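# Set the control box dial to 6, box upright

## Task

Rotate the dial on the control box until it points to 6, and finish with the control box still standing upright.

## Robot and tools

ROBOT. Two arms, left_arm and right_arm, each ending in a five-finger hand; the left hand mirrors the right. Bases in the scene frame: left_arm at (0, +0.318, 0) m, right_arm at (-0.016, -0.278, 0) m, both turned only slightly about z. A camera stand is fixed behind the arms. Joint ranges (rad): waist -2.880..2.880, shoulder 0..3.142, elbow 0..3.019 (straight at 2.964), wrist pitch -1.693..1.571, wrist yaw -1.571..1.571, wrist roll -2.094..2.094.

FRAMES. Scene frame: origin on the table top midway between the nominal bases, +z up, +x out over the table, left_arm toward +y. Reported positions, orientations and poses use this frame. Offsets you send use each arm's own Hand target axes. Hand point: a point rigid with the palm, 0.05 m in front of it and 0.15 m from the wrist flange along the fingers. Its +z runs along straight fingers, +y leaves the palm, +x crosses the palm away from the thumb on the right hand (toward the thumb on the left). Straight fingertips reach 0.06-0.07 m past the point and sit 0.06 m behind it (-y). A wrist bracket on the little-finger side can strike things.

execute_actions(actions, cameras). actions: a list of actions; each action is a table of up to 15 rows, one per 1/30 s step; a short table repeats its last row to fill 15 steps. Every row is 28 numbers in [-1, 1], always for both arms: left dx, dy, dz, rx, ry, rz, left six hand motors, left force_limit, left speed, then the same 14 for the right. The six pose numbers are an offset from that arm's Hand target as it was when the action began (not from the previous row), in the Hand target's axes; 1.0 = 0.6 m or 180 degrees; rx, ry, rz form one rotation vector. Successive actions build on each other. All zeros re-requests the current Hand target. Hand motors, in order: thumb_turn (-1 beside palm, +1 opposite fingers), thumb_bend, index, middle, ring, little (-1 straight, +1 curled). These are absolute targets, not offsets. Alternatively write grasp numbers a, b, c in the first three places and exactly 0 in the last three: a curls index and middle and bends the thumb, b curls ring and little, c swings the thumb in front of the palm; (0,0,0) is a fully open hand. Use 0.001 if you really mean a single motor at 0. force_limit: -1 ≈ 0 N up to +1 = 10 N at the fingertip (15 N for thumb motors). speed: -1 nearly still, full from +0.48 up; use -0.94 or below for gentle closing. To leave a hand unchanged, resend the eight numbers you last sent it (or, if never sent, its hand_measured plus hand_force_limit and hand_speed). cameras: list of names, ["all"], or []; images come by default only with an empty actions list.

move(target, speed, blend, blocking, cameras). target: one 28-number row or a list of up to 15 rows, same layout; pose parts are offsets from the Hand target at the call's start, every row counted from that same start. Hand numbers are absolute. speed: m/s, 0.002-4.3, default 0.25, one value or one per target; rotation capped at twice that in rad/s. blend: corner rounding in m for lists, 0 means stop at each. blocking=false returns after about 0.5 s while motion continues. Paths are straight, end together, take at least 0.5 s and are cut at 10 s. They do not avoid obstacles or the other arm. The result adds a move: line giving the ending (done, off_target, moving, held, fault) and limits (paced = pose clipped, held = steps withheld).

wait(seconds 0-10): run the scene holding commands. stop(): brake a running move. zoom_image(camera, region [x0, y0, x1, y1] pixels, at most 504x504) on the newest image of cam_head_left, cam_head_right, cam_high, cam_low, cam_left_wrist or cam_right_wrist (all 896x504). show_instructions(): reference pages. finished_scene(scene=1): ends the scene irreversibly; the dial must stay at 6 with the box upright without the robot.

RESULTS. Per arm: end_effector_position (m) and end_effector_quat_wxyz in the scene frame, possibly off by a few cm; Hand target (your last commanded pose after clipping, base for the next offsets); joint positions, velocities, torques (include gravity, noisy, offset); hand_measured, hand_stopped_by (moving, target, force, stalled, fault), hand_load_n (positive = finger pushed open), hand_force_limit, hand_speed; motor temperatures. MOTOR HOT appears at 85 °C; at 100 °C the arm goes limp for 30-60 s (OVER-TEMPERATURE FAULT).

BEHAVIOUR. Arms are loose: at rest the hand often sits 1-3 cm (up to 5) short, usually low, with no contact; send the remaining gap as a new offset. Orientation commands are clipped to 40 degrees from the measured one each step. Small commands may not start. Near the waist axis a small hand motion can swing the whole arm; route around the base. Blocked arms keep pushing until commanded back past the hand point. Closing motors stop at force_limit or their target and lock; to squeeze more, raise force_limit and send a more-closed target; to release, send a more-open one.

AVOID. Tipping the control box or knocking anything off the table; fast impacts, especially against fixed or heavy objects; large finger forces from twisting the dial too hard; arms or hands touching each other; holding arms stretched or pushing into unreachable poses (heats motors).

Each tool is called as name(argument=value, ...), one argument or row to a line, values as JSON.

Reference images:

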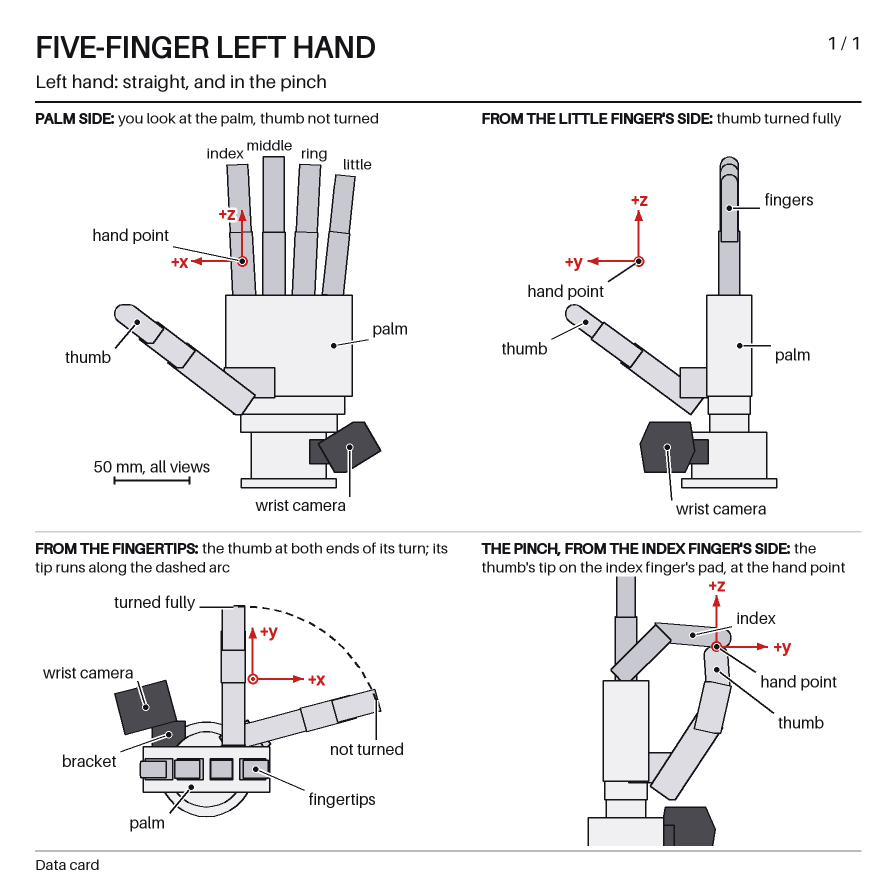

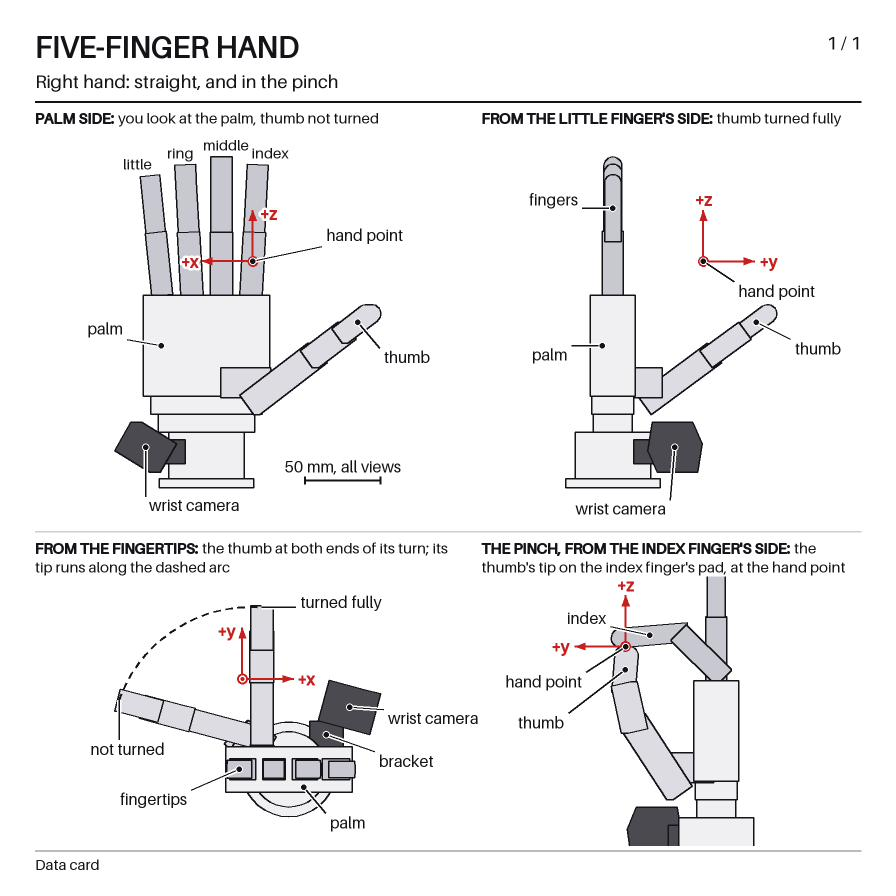

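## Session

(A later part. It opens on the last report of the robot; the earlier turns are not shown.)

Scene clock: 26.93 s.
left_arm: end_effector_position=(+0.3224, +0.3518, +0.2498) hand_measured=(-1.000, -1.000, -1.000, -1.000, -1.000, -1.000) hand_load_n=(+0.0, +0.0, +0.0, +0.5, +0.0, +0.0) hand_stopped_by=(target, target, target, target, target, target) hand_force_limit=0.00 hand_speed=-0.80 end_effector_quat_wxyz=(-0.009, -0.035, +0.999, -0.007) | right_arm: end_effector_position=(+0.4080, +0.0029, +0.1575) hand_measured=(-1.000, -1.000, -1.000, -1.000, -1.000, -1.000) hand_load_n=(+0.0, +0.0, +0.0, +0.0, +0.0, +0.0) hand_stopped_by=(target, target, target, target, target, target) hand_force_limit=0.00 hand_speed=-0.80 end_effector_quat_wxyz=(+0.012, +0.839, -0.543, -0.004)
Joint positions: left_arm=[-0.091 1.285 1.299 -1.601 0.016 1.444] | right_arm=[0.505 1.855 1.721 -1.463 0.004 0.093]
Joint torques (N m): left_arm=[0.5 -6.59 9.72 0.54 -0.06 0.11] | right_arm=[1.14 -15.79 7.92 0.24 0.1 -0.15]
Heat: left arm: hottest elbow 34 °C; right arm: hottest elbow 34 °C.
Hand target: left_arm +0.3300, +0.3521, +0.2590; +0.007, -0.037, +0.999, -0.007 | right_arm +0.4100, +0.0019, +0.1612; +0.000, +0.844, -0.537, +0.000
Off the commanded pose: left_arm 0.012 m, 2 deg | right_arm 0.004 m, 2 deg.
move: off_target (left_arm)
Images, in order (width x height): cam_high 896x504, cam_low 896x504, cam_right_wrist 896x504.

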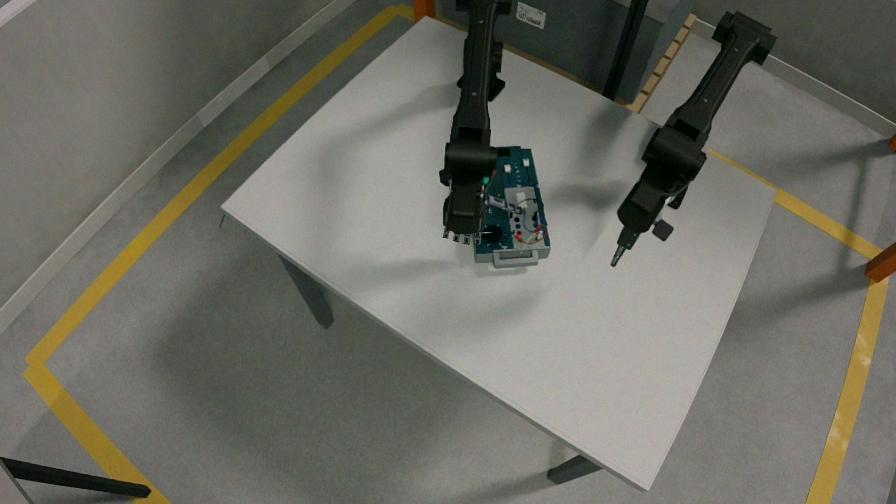

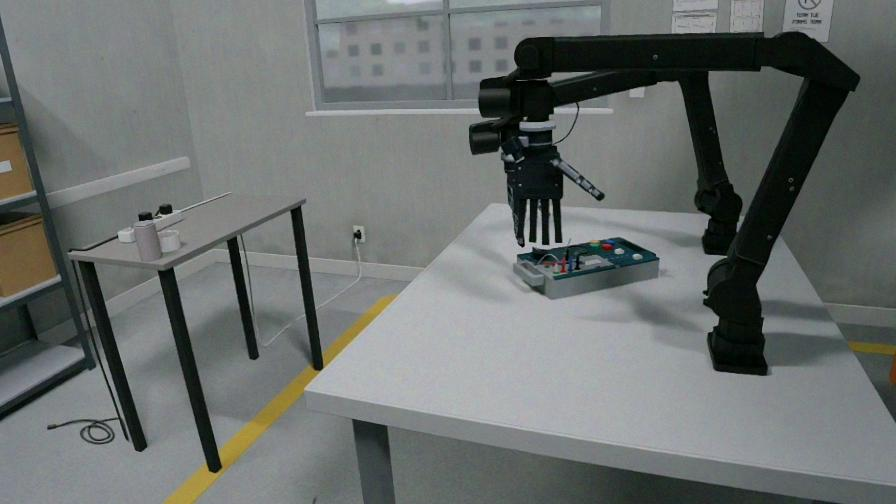

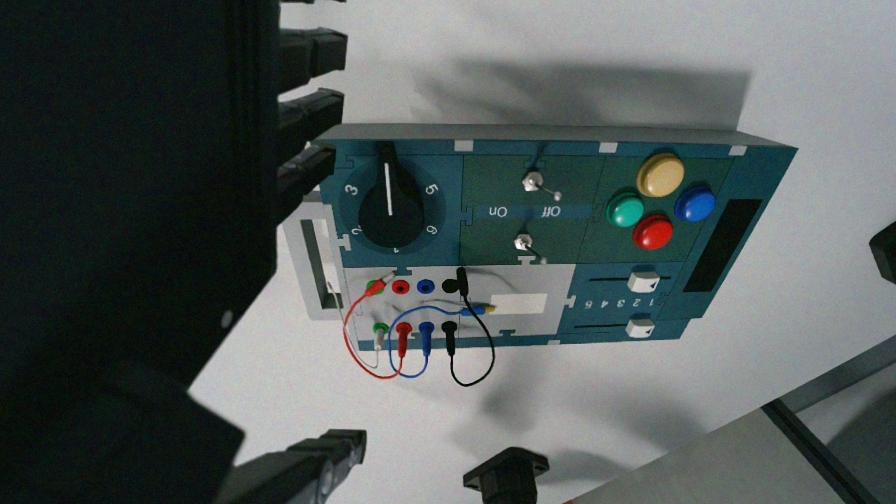

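move(
  target=[0,0,0,0,0,0,-1,-1,-1,-1,-1,-1,0,-0.8, 0,0,0.017,0,0,0,-1,-1,-1,-1,-1,-1,0,-0.8],
  speed=0.06,
  cameras=["cam_right_wrist","cam_low","cam_high"],
)

zoom_image(
  camera="cam_right_wrist",
  region=[280, 90, 480, 270],
)

zoom_image(
  camera="cam_low",
  region=[500, 210, 580, 280],
)

zoom_image(
  camera="cam_high",
  region=[450, 200, 530, 260],
)

Scene clock: 28.50 s.
left_arm: end_effector_position=(+0.3224, +0.3518, +0.2498) hand_measured=(-1.000, -1.000, -1.000, -1.000, -1.000, -1.000) hand_load_n=(+0.0, +0.0, +0.0, +0.0, +0.0, +0.0) hand_stopped_by=(target, target, target, target, target, target) hand_force_limit=0.00 hand_speed=-0.80 end_effector_quat_wxyz=(-0.009, -0.035, +0.999, -0.007) | right_arm: end_effector_position=(+0.4077, +0.0028, +0.1492) hand_measured=(-1.000, -1.000, -1.000, -1.000, -1.000, -1.000) hand_load_n=(+0.0, +0.0, +0.0, +0.0, +0.0, +0.5) hand_stopped_by=(target, target, target, target, target, target) hand_force_limit=0.00 hand_speed=-0.80 end_effector_quat_wxyz=(+0.011, +0.839, -0.543, -0.004)
Joint positions: left_arm=[-0.091 1.285 1.299 -1.601 0.016 1.444] | right_arm=[0.505 1.855 1.7 -1.439 0.004 0.093]
Joint torques (N m): left_arm=[0.21 -6.59 9.72 0.73 -0.05 0.09] | right_arm=[1.14 -15.44 7.88 0.25 0.1 -0.15]
Heat: left arm: hottest elbow 34 °C; right arm: hottest elbow 34 °C.
Hand target: left_arm +0.3300, +0.3521, +0.2590; +0.007, -0.037, +0.999, -0.007 | right_arm +0.4100, +0.0019, +0.1510; +0.000, +0.844, -0.537, +0.000
Off the commanded pose: left_arm 0.012 m, 2 deg | right_arm 0.003 m, 2 deg.
move: off_target (left_arm)
Images, in order (width x height): cam_high 896x504, cam_low 896x504, cam_right_wrist 896x504.

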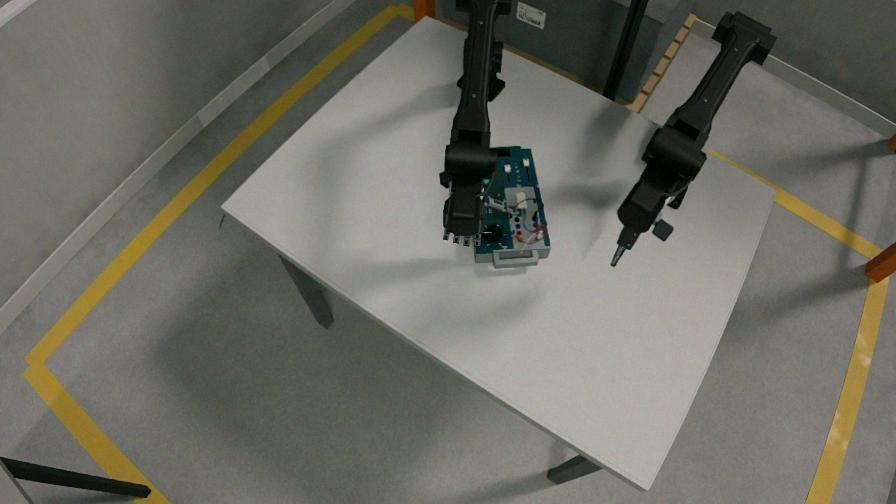

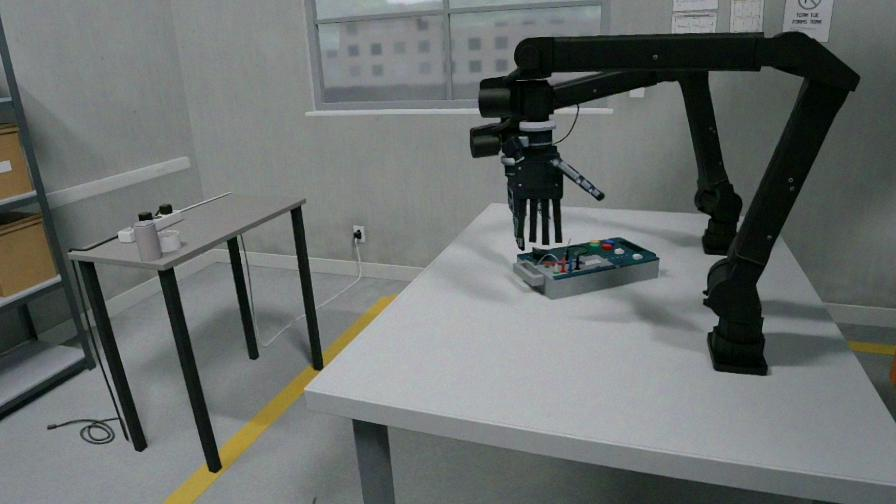

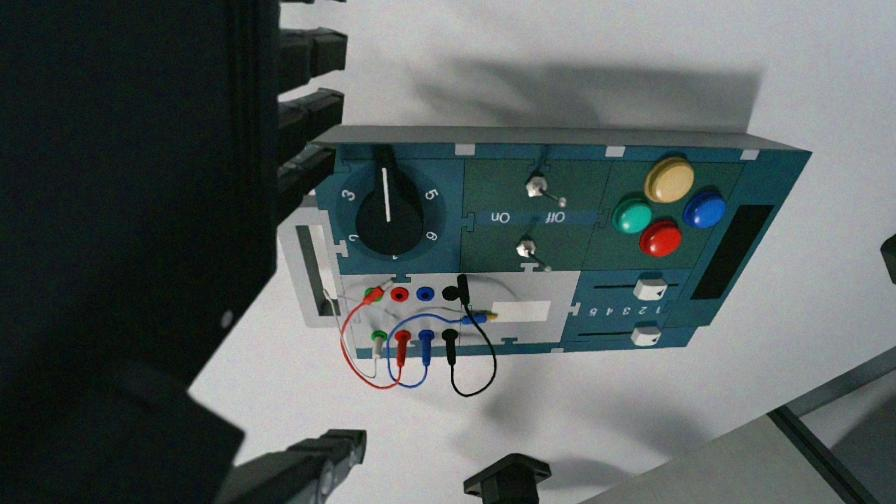

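Scaled by 2.520 from the camera's 896x504 image, which has a finer 1280x720 frame.

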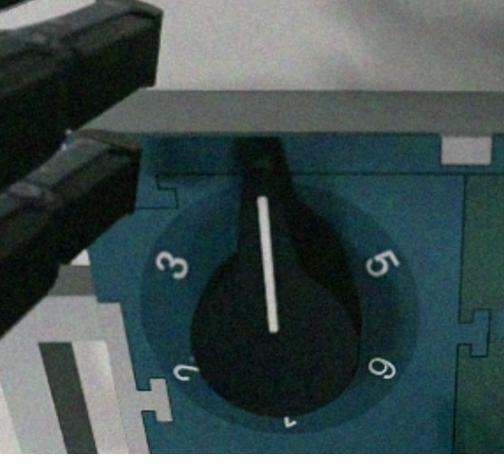

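Scaled by 6.300 from the camera's 896x504 image, which has a finer 1280x720 frame.

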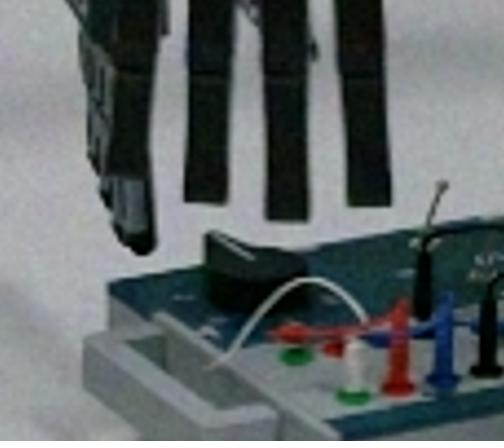

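Scaled by 6.300 from the camera's 896x504 image, which has a finer 1280x720 frame.

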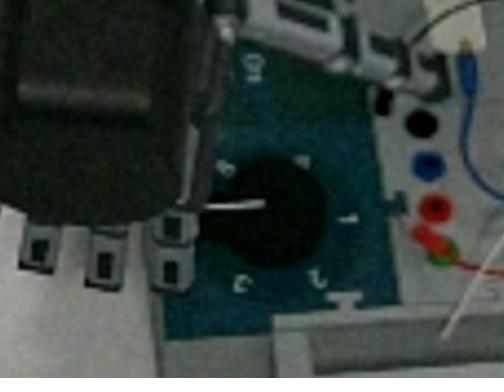

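move(
  target=[0,0,0,0,0,0,-1,-1,-1,-1,-1,-1,0,-0.8, -0.0332,0,-0.0213,0,0.1,0,-1,-1,-1,-1,-1,-1,0,-0.8],
  speed=0.08,
  cameras=["cam_right_wrist","cam_low","cam_high"],
)

zoom_image(
  camera="cam_low",
  region=[500, 210, 580, 280],
)

zoom_image(
  camera="cam_high",
  region=[440, 190, 540, 270],
)

zoom_image(
  camera="cam_right_wrist",
  region=[280, 90, 480, 270],
)

Scene clock: 33.27 s.
left_arm: end_effector_position=(+0.3224, +0.3518, +0.2498) hand_measured=(-1.000, -1.000, -1.000, -1.000, -1.000, -1.000) hand_load_n=(+0.0, +0.0, +0.0, +0.0, +0.0, +0.0) hand_stopped_by=(target, target, target, target, target, target) hand_force_limit=0.00 hand_speed=-0.80 end_effector_quat_wxyz=(-0.009, -0.035, +0.999, -0.007) | right_arm: end_effector_position=(+0.3896, +0.0086, +0.1568) hand_measured=(-1.000, -1.000, -1.000, -1.000, -1.000, -1.000) hand_load_n=(+0.0, +0.0, +0.0, +0.0, +0.0, +0.0) hand_stopped_by=(target, target, target, target, target, target) hand_force_limit=0.00 hand_speed=-0.80 end_effector_quat_wxyz=(+0.093, +0.836, -0.527, +0.123)
Joint positions: left_arm=[-0.091 1.285 1.299 -1.601 0.016 1.444] | right_arm=[0.637 1.859 1.725 -1.526 0.297 0.215]
Joint torques (N m): left_arm=[-0.03 -6.48 9.78 0.62 -0.06 0.11] | right_arm=[2.02 -12.69 13.04 -1.13 0.58 0.16]
Heat: left arm: hottest elbow 35 °C; right arm: hottest elbow 34 °C.
Hand target: left_arm +0.3300, +0.3521, +0.2590; +0.007, -0.037, +0.999, -0.007 | right_arm +0.4015, +0.0200, +0.1638; +0.084, +0.833, -0.530, +0.132
Off the commanded pose: left_arm 0.012 m, 2 deg | right_arm 0.018 m, 2 deg.
move: off_target (left_arm, right_arm)
Images, in order (width x height): cam_high 896x504, cam_low 896x504, cam_right_wrist 896x504.

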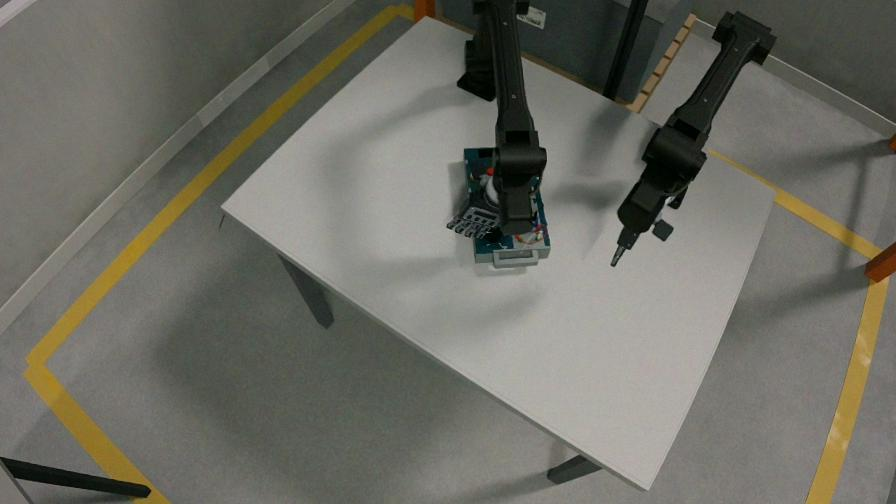

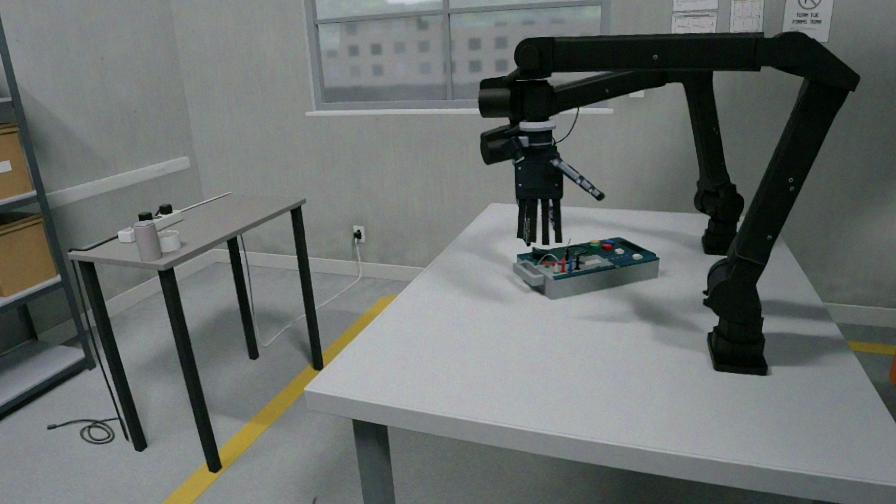

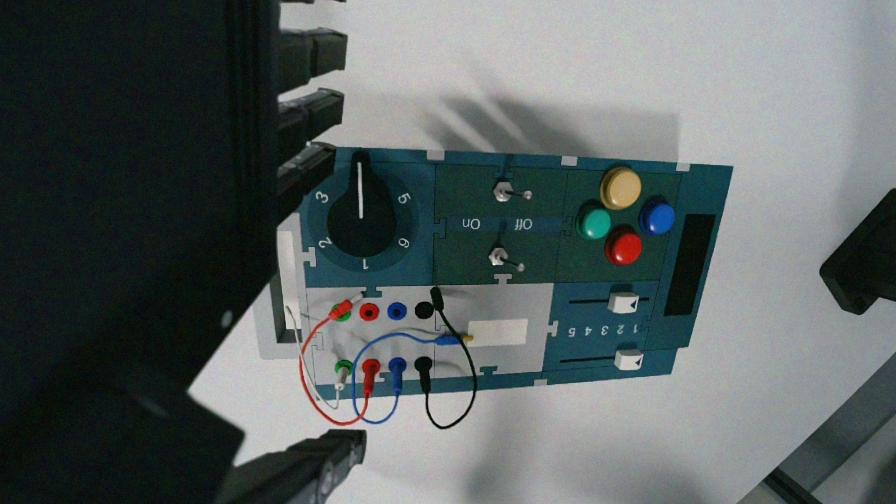

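Scaled by 6.300 from the camera's 896x504 image, which has a finer 1280x720 frame.

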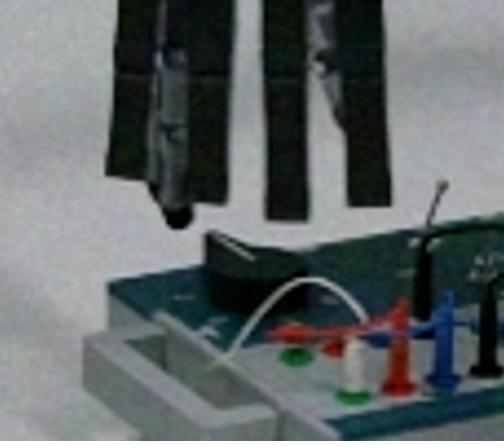

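Scaled by 5.040 from the camera's 896x504 image, which has a finer 1280x720 frame.

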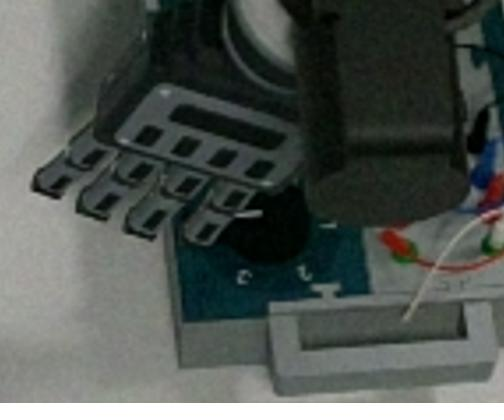

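Scaled by 2.520 from the camera's 896x504 image, which has a finer 1280x720 frame.

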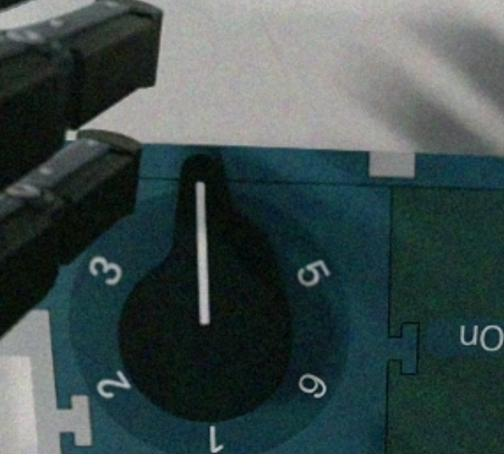

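move(
  target=[0,0,0,0,0,0,-1,-1,-1,-1,-1,-1,0,-0.8, -0.0153,-0.0058,0.0288,0,0,0,-1,-1,-1,-1,-1,-1,0,-0.8],
  speed=0.06,
  cameras=["cam_right_wrist","cam_low","cam_high"],
)

zoom_image(
  camera="cam_low",
  region=[500, 210, 580, 280],
)

zoom_image(
  camera="cam_high",
  region=[440, 190, 540, 270],
)

zoom_image(
  camera="cam_right_wrist",
  region=[280, 90, 480, 270],
)

Scene clock: 35.30 s.
left_arm: end_effector_position=(+0.3224, +0.3518, +0.2498) hand_measured=(-1.000, -1.000, -1.000, -1.000, -1.000, -1.000) hand_load_n=(+0.0, +0.0, +0.0, -0.5, +0.0, +0.0) hand_stopped_by=(target, target, target, target, target, target) hand_force_limit=0.00 hand_speed=-0.80 end_effector_quat_wxyz=(-0.009, -0.035, +0.999, -0.007) | right_arm: end_effector_position=(+0.3926, +0.0134, +0.1451) hand_measured=(-1.000, -1.000, -1.000, -1.000, -1.000, -1.000) hand_load_n=(+0.0, +0.0, +0.0, +0.0, +0.0, +0.0) hand_stopped_by=(target, target, target, target, target, target) hand_force_limit=0.00 hand_speed=-0.80 end_effector_quat_wxyz=(+0.094, +0.835, -0.528, +0.123)
Joint positions: left_arm=[-0.091 1.285 1.299 -1.601 0.016 1.444] | right_arm=[0.64 1.88 1.725 -1.509 0.297 0.221]
Joint torques (N m): left_arm=[0.38 -6.07 9.69 0.61 -0.04 0.11] | right_arm=[2.08 -13.04 11.26 0.05 0.57 0.16]
Heat: left arm: hottest elbow 35 °C; right arm: hottest elbow 35 °C.
Hand target: left_arm +0.3300, +0.3521, +0.2590; +0.007, -0.037, +0.999, -0.007 | right_arm +0.4033, +0.0245, +0.1444; +0.084, +0.833, -0.530, +0.132
Off the commanded pose: left_arm 0.012 m, 2 deg | right_arm 0.015 m, 2 deg.
move: off_target (left_arm, right_arm)
Images, in order (width x height): cam_high 896x504, cam_low 896x504, cam_right_wrist 896x504.

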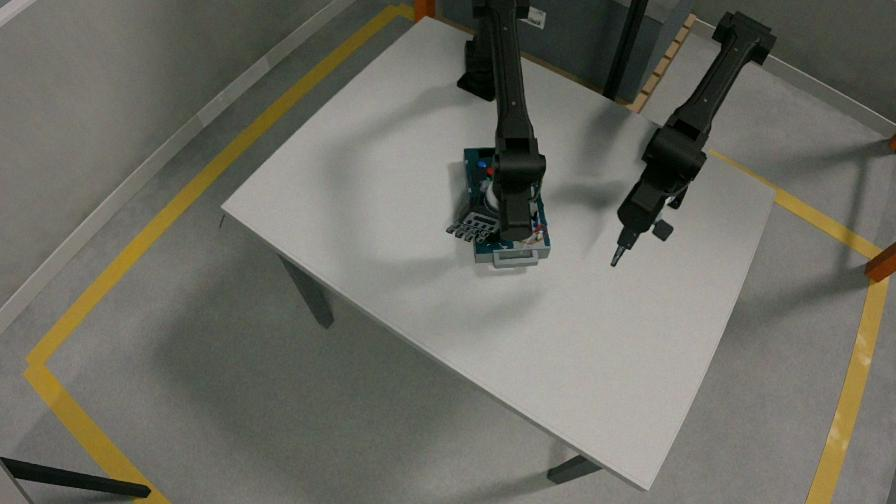

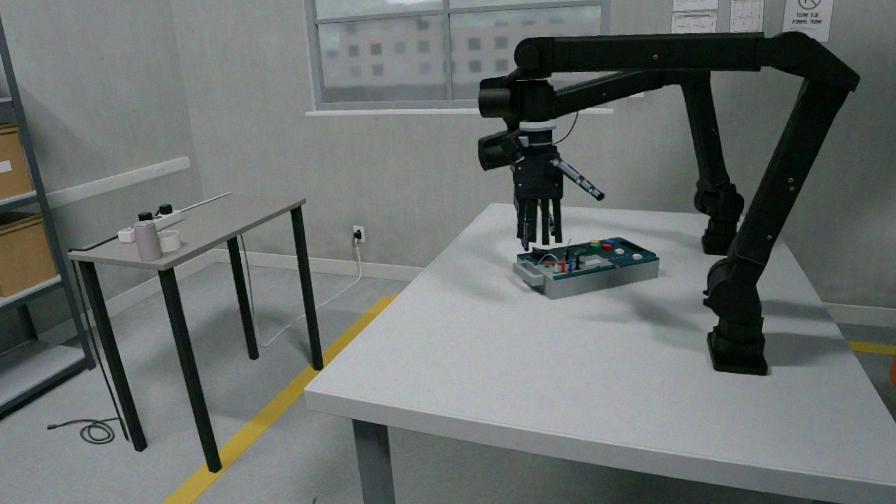

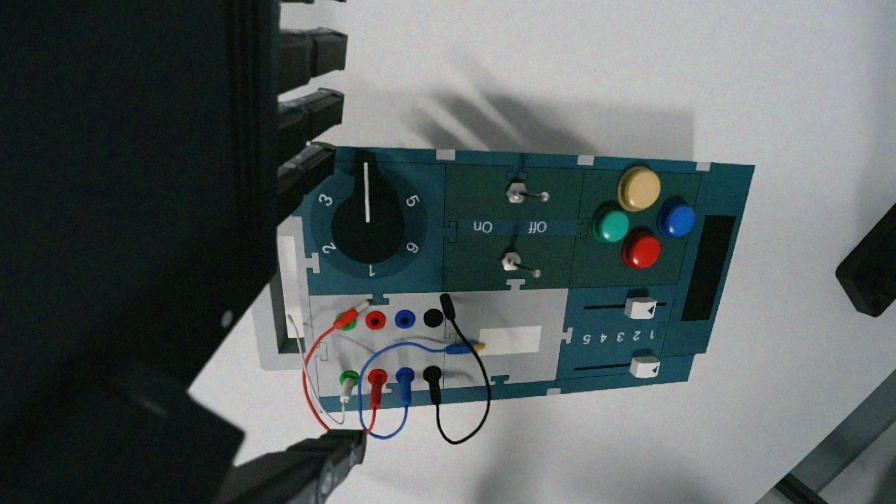

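Scaled by 6.300 from the camera's 896x504 image, which has a finer 1280x720 frame.

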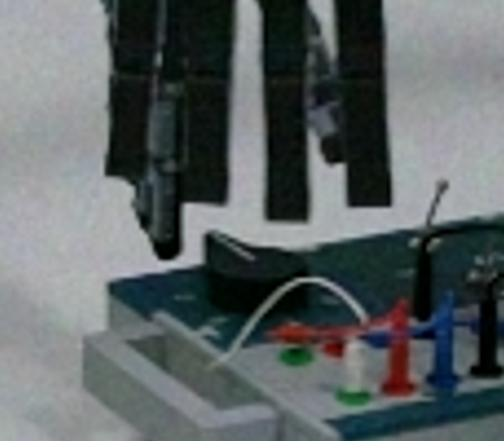

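Scaled by 5.040 from the camera's 896x504 image, which has a finer 1280x720 frame.

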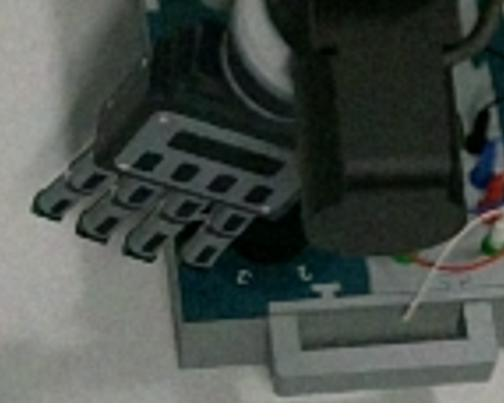

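Scaled by 2.520 from the camera's 896x504 image, which has a finer 1280x720 frame.

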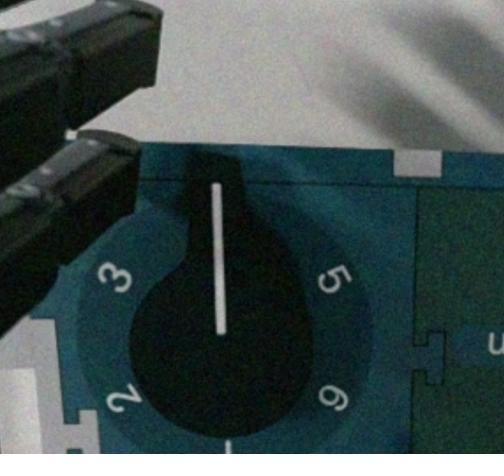

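move(
  target=[0,0,0,0,0,0,-1,-1,-1,-1,-1,-1,0,-0.8, 0.0155,0.0662,0.0083,0,0,0,-1,-1,-1,-1,-1,-1,0,-0.8],
  speed=0.05,
  cameras=["cam_right_wrist","cam_low","cam_high"],
)

zoom_image(
  camera="cam_low",
  region=[500, 210, 580, 280],
)

zoom_image(
  camera="cam_right_wrist",
  region=[280, 90, 480, 270],
)

Scene clock: 37.53 s.
left_arm: end_effector_position=(+0.3224, +0.3518, +0.2498) hand_measured=(-1.000, -1.000, -1.000, -1.000, -1.000, -1.000) hand_load_n=(+0.0, +0.0, +0.5, +0.0, +0.0, +0.0) hand_stopped_by=(target, target, target, target, target, target) hand_force_limit=0.00 hand_speed=-0.80 end_effector_quat_wxyz=(-0.009, -0.035, +0.999, -0.007) | right_arm: end_effector_position=(+0.3754, +0.0001, +0.1369) hand_measured=(-1.000, -1.000, -1.000, -1.000, -1.000, -1.000) hand_load_n=(+0.0, +0.0, +0.0, +0.0, +0.0, +0.0) hand_stopped_by=(target, target, target, target, target, target) hand_force_limit=0.00 hand_speed=-0.80 end_effector_quat_wxyz=(+0.087, +0.834, -0.530, +0.126)
Joint positions: left_arm=[-0.091 1.285 1.299 -1.601 0.016 1.444] | right_arm=[0.64 1.815 1.612 -1.446 0.298 0.224]
Joint torques (N m): left_arm=[0.26 -6.53 9.74 0.53 -0.04 0.11] | right_arm=[1.79 -15.44 7.38 -0.25 0.5 0.09]
Heat: left arm: hottest elbow 35 °C; right arm: hottest elbow 35 °C.
Hand target: left_arm +0.3300, +0.3521, +0.2590; +0.007, -0.037, +0.999, -0.007 | right_arm +0.3717, -0.0018, +0.1425; +0.084, +0.833, -0.530, +0.132
Off the commanded pose: left_arm 0.012 m, 2 deg | right_arm 0.007 m, 1 deg.
move: off_target (left_arm)
Images, in order (width x height): cam_high 896x504, cam_low 896x504, cam_right_wrist 896x504.

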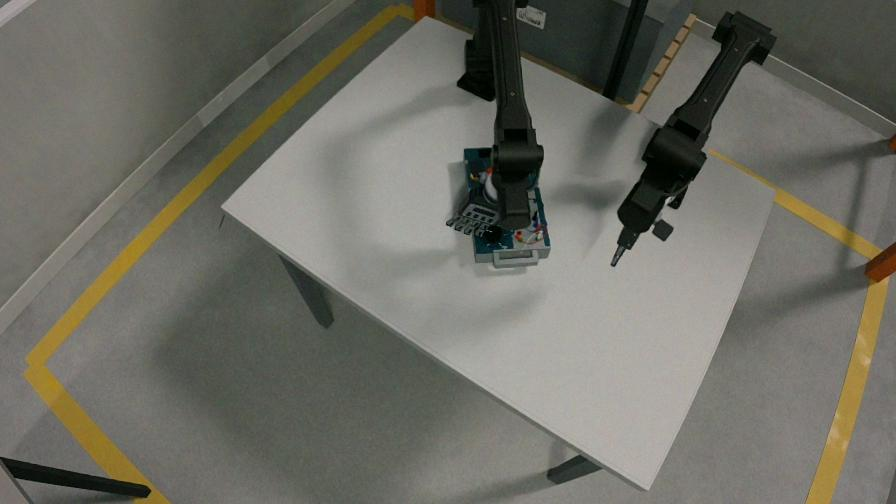

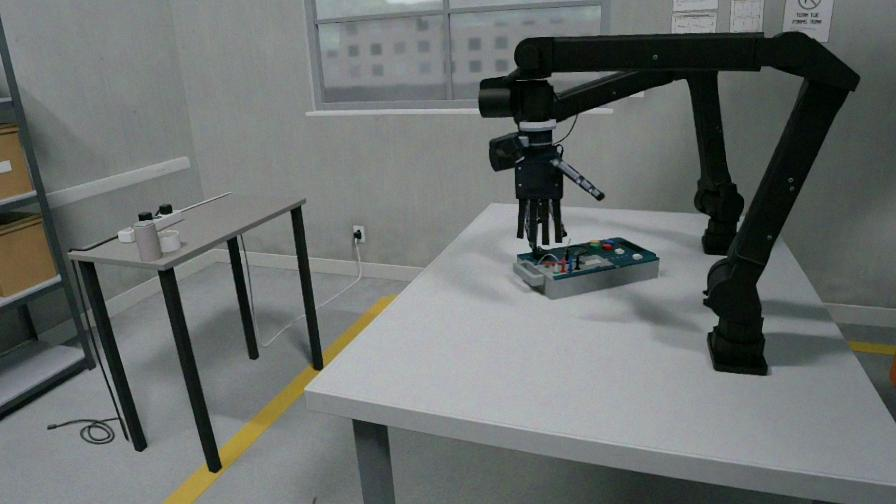

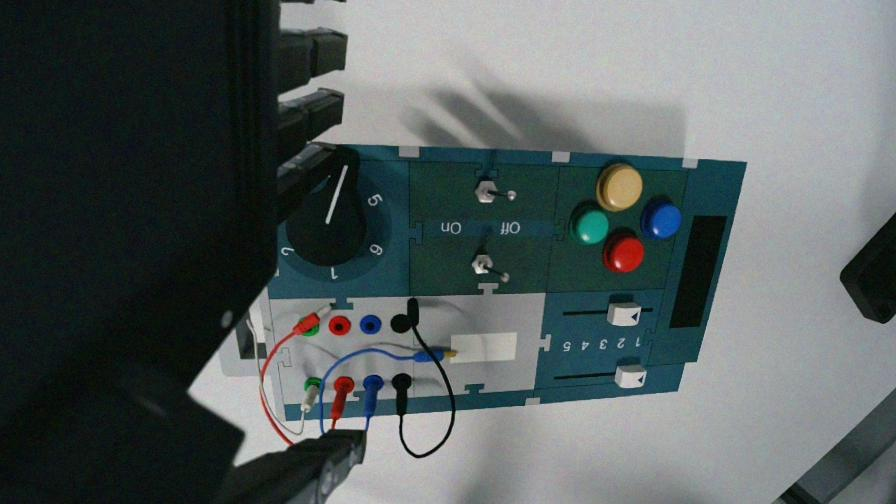

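Scaled by 6.300 from the camera's 896x504 image, which has a finer 1280x720 frame.

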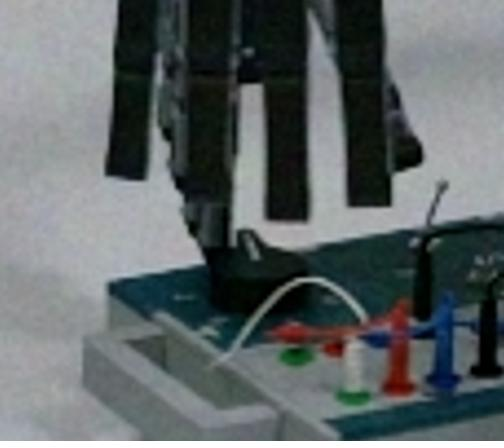

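Scaled by 2.520 from the camera's 896x504 image, which has a finer 1280x720 frame.

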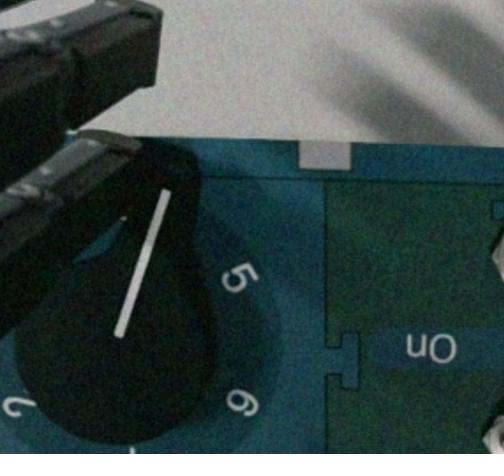

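move(
  target=[
    [0,0,0,0,0,0,-1,-1,-1,-1,-1,-1,0,-0.8, -0.0022,0.0212,-0.0033,0,0,0,-1,-1,-1,-1,-1,-1,0,-0.8],
    [0,0,0,0,0,0,-1,-1,-1,-1,-1,-1,0,-0.8, -0.0093,0.0405,-0.0077,0,0,0,-1,-1,-1,-1,-1,-1,0,-0.8],
  ],
  speed=0.05,
  blend=0.006,
  cameras=["cam_right_wrist","cam_low","cam_high"],
)

zoom_image(
  camera="cam_low",
  region=[500, 210, 580, 280],
)

zoom_image(
  camera="cam_right_wrist",
  region=[270, 90, 470, 270],
)

zoom_image(
  camera="cam_high",
  region=[440, 190, 540, 270],
)

Scene clock: 39.83 s.
left_arm: end_effector_position=(+0.3224, +0.3518, +0.2498) hand_measured=(-1.000, -1.000, -1.000, -1.000, -1.000, -1.000) hand_load_n=(+0.0, +0.0, +0.0, +0.0, +0.0, +0.0) hand_stopped_by=(target, target, target, target, target, target) hand_force_limit=0.00 hand_speed=-0.80 end_effector_quat_wxyz=(-0.009, -0.035, +0.999, -0.007) | right_arm: end_effector_position=(+0.3510, -0.0095, +0.1404) hand_measured=(-1.000, -1.000, -1.000, -1.000, -1.000, -1.000) hand_load_n=(+0.0, +0.0, +0.0, +0.0, +0.0, +0.0) hand_stopped_by=(target, target, target, target, target, target) hand_force_limit=0.00 hand_speed=-0.80 end_effector_quat_wxyz=(+0.093, +0.833, -0.530, +0.126)
Joint positions: left_arm=[-0.091 1.285 1.299 -1.601 0.016 1.444] | right_arm=[0.655 1.757 1.538 -1.446 0.301 0.242]
Joint torques (N m): left_arm=[0.26 -6.59 9.73 0.64 -0.05 0.1] | right_arm=[2.55 -14.51 7.51 -0.01 0.34 0.15]
Heat: left arm: hottest elbow 36 °C; right arm: hottest elbow 35 °C.
Hand target: left_arm +0.3300, +0.3521, +0.2590; +0.007, -0.037, +0.999, -0.007 | right_arm +0.3468, -0.0060, +0.1451; +0.084, +0.833, -0.530, +0.132
Off the commanded pose: left_arm 0.012 m, 2 deg | right_arm 0.007 m, 1 deg.
move: off_target (left_arm)
Images, in order (width x height): cam_high 896x504, cam_low 896x504, cam_right_wrist 896x504.

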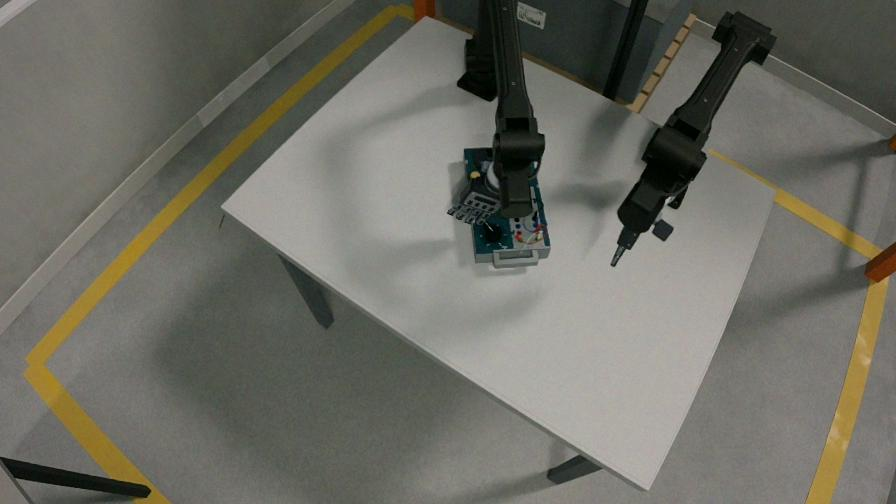

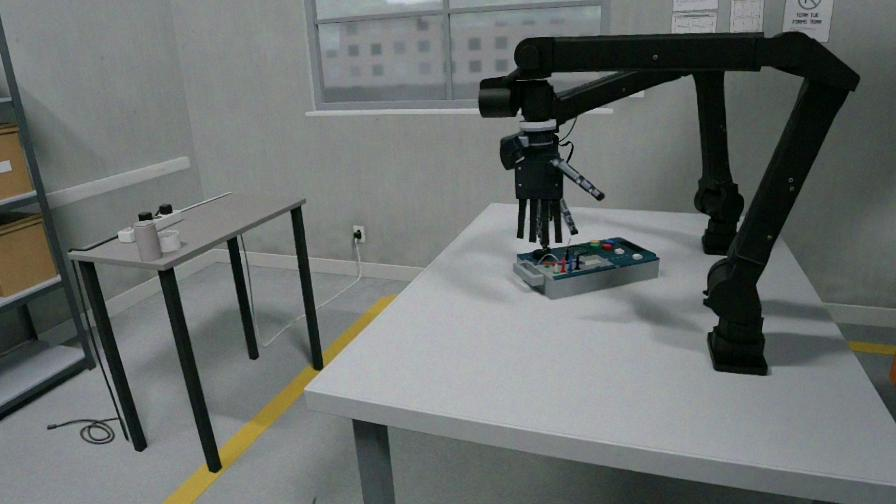

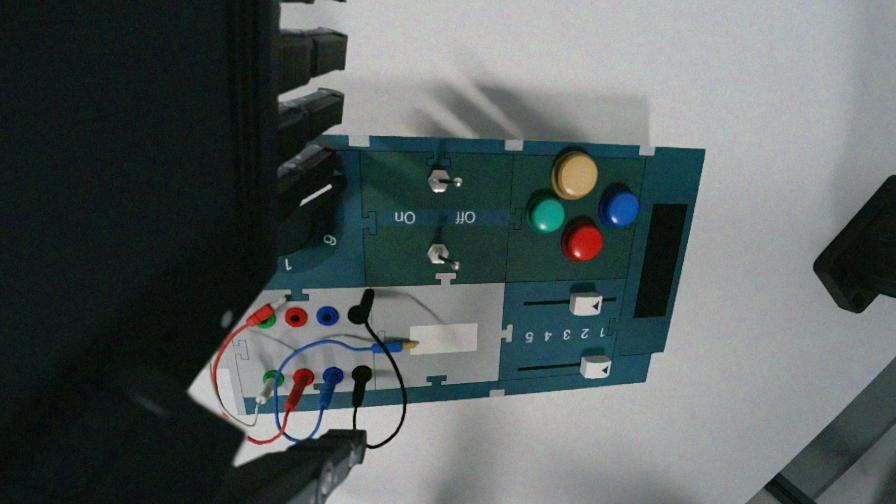

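Scaled by 6.300 from the camera's 896x504 image, which has a finer 1280x720 frame.

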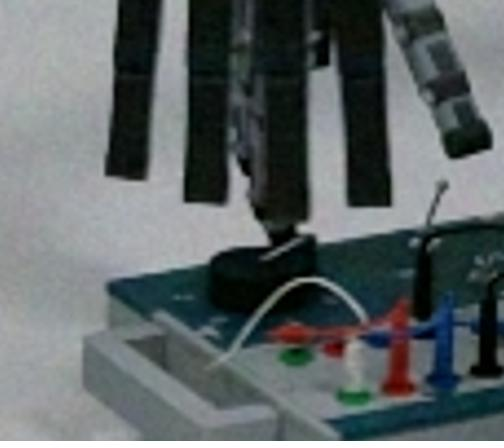

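Scaled by 2.520 from the camera's 896x504 image, which has a finer 1280x720 frame.

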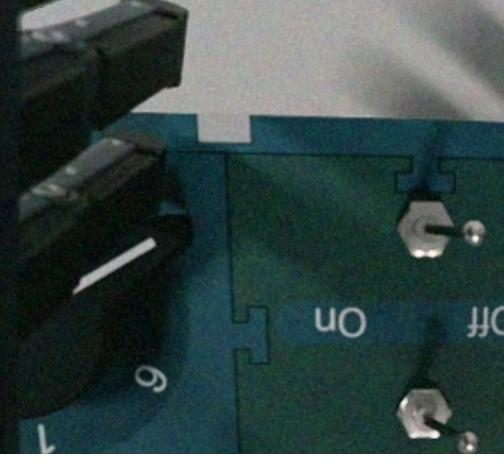

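Scaled by 5.040 from the camera's 896x504 image, which has a finer 1280x720 frame.

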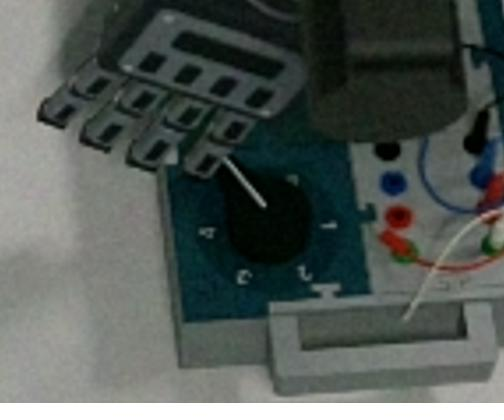

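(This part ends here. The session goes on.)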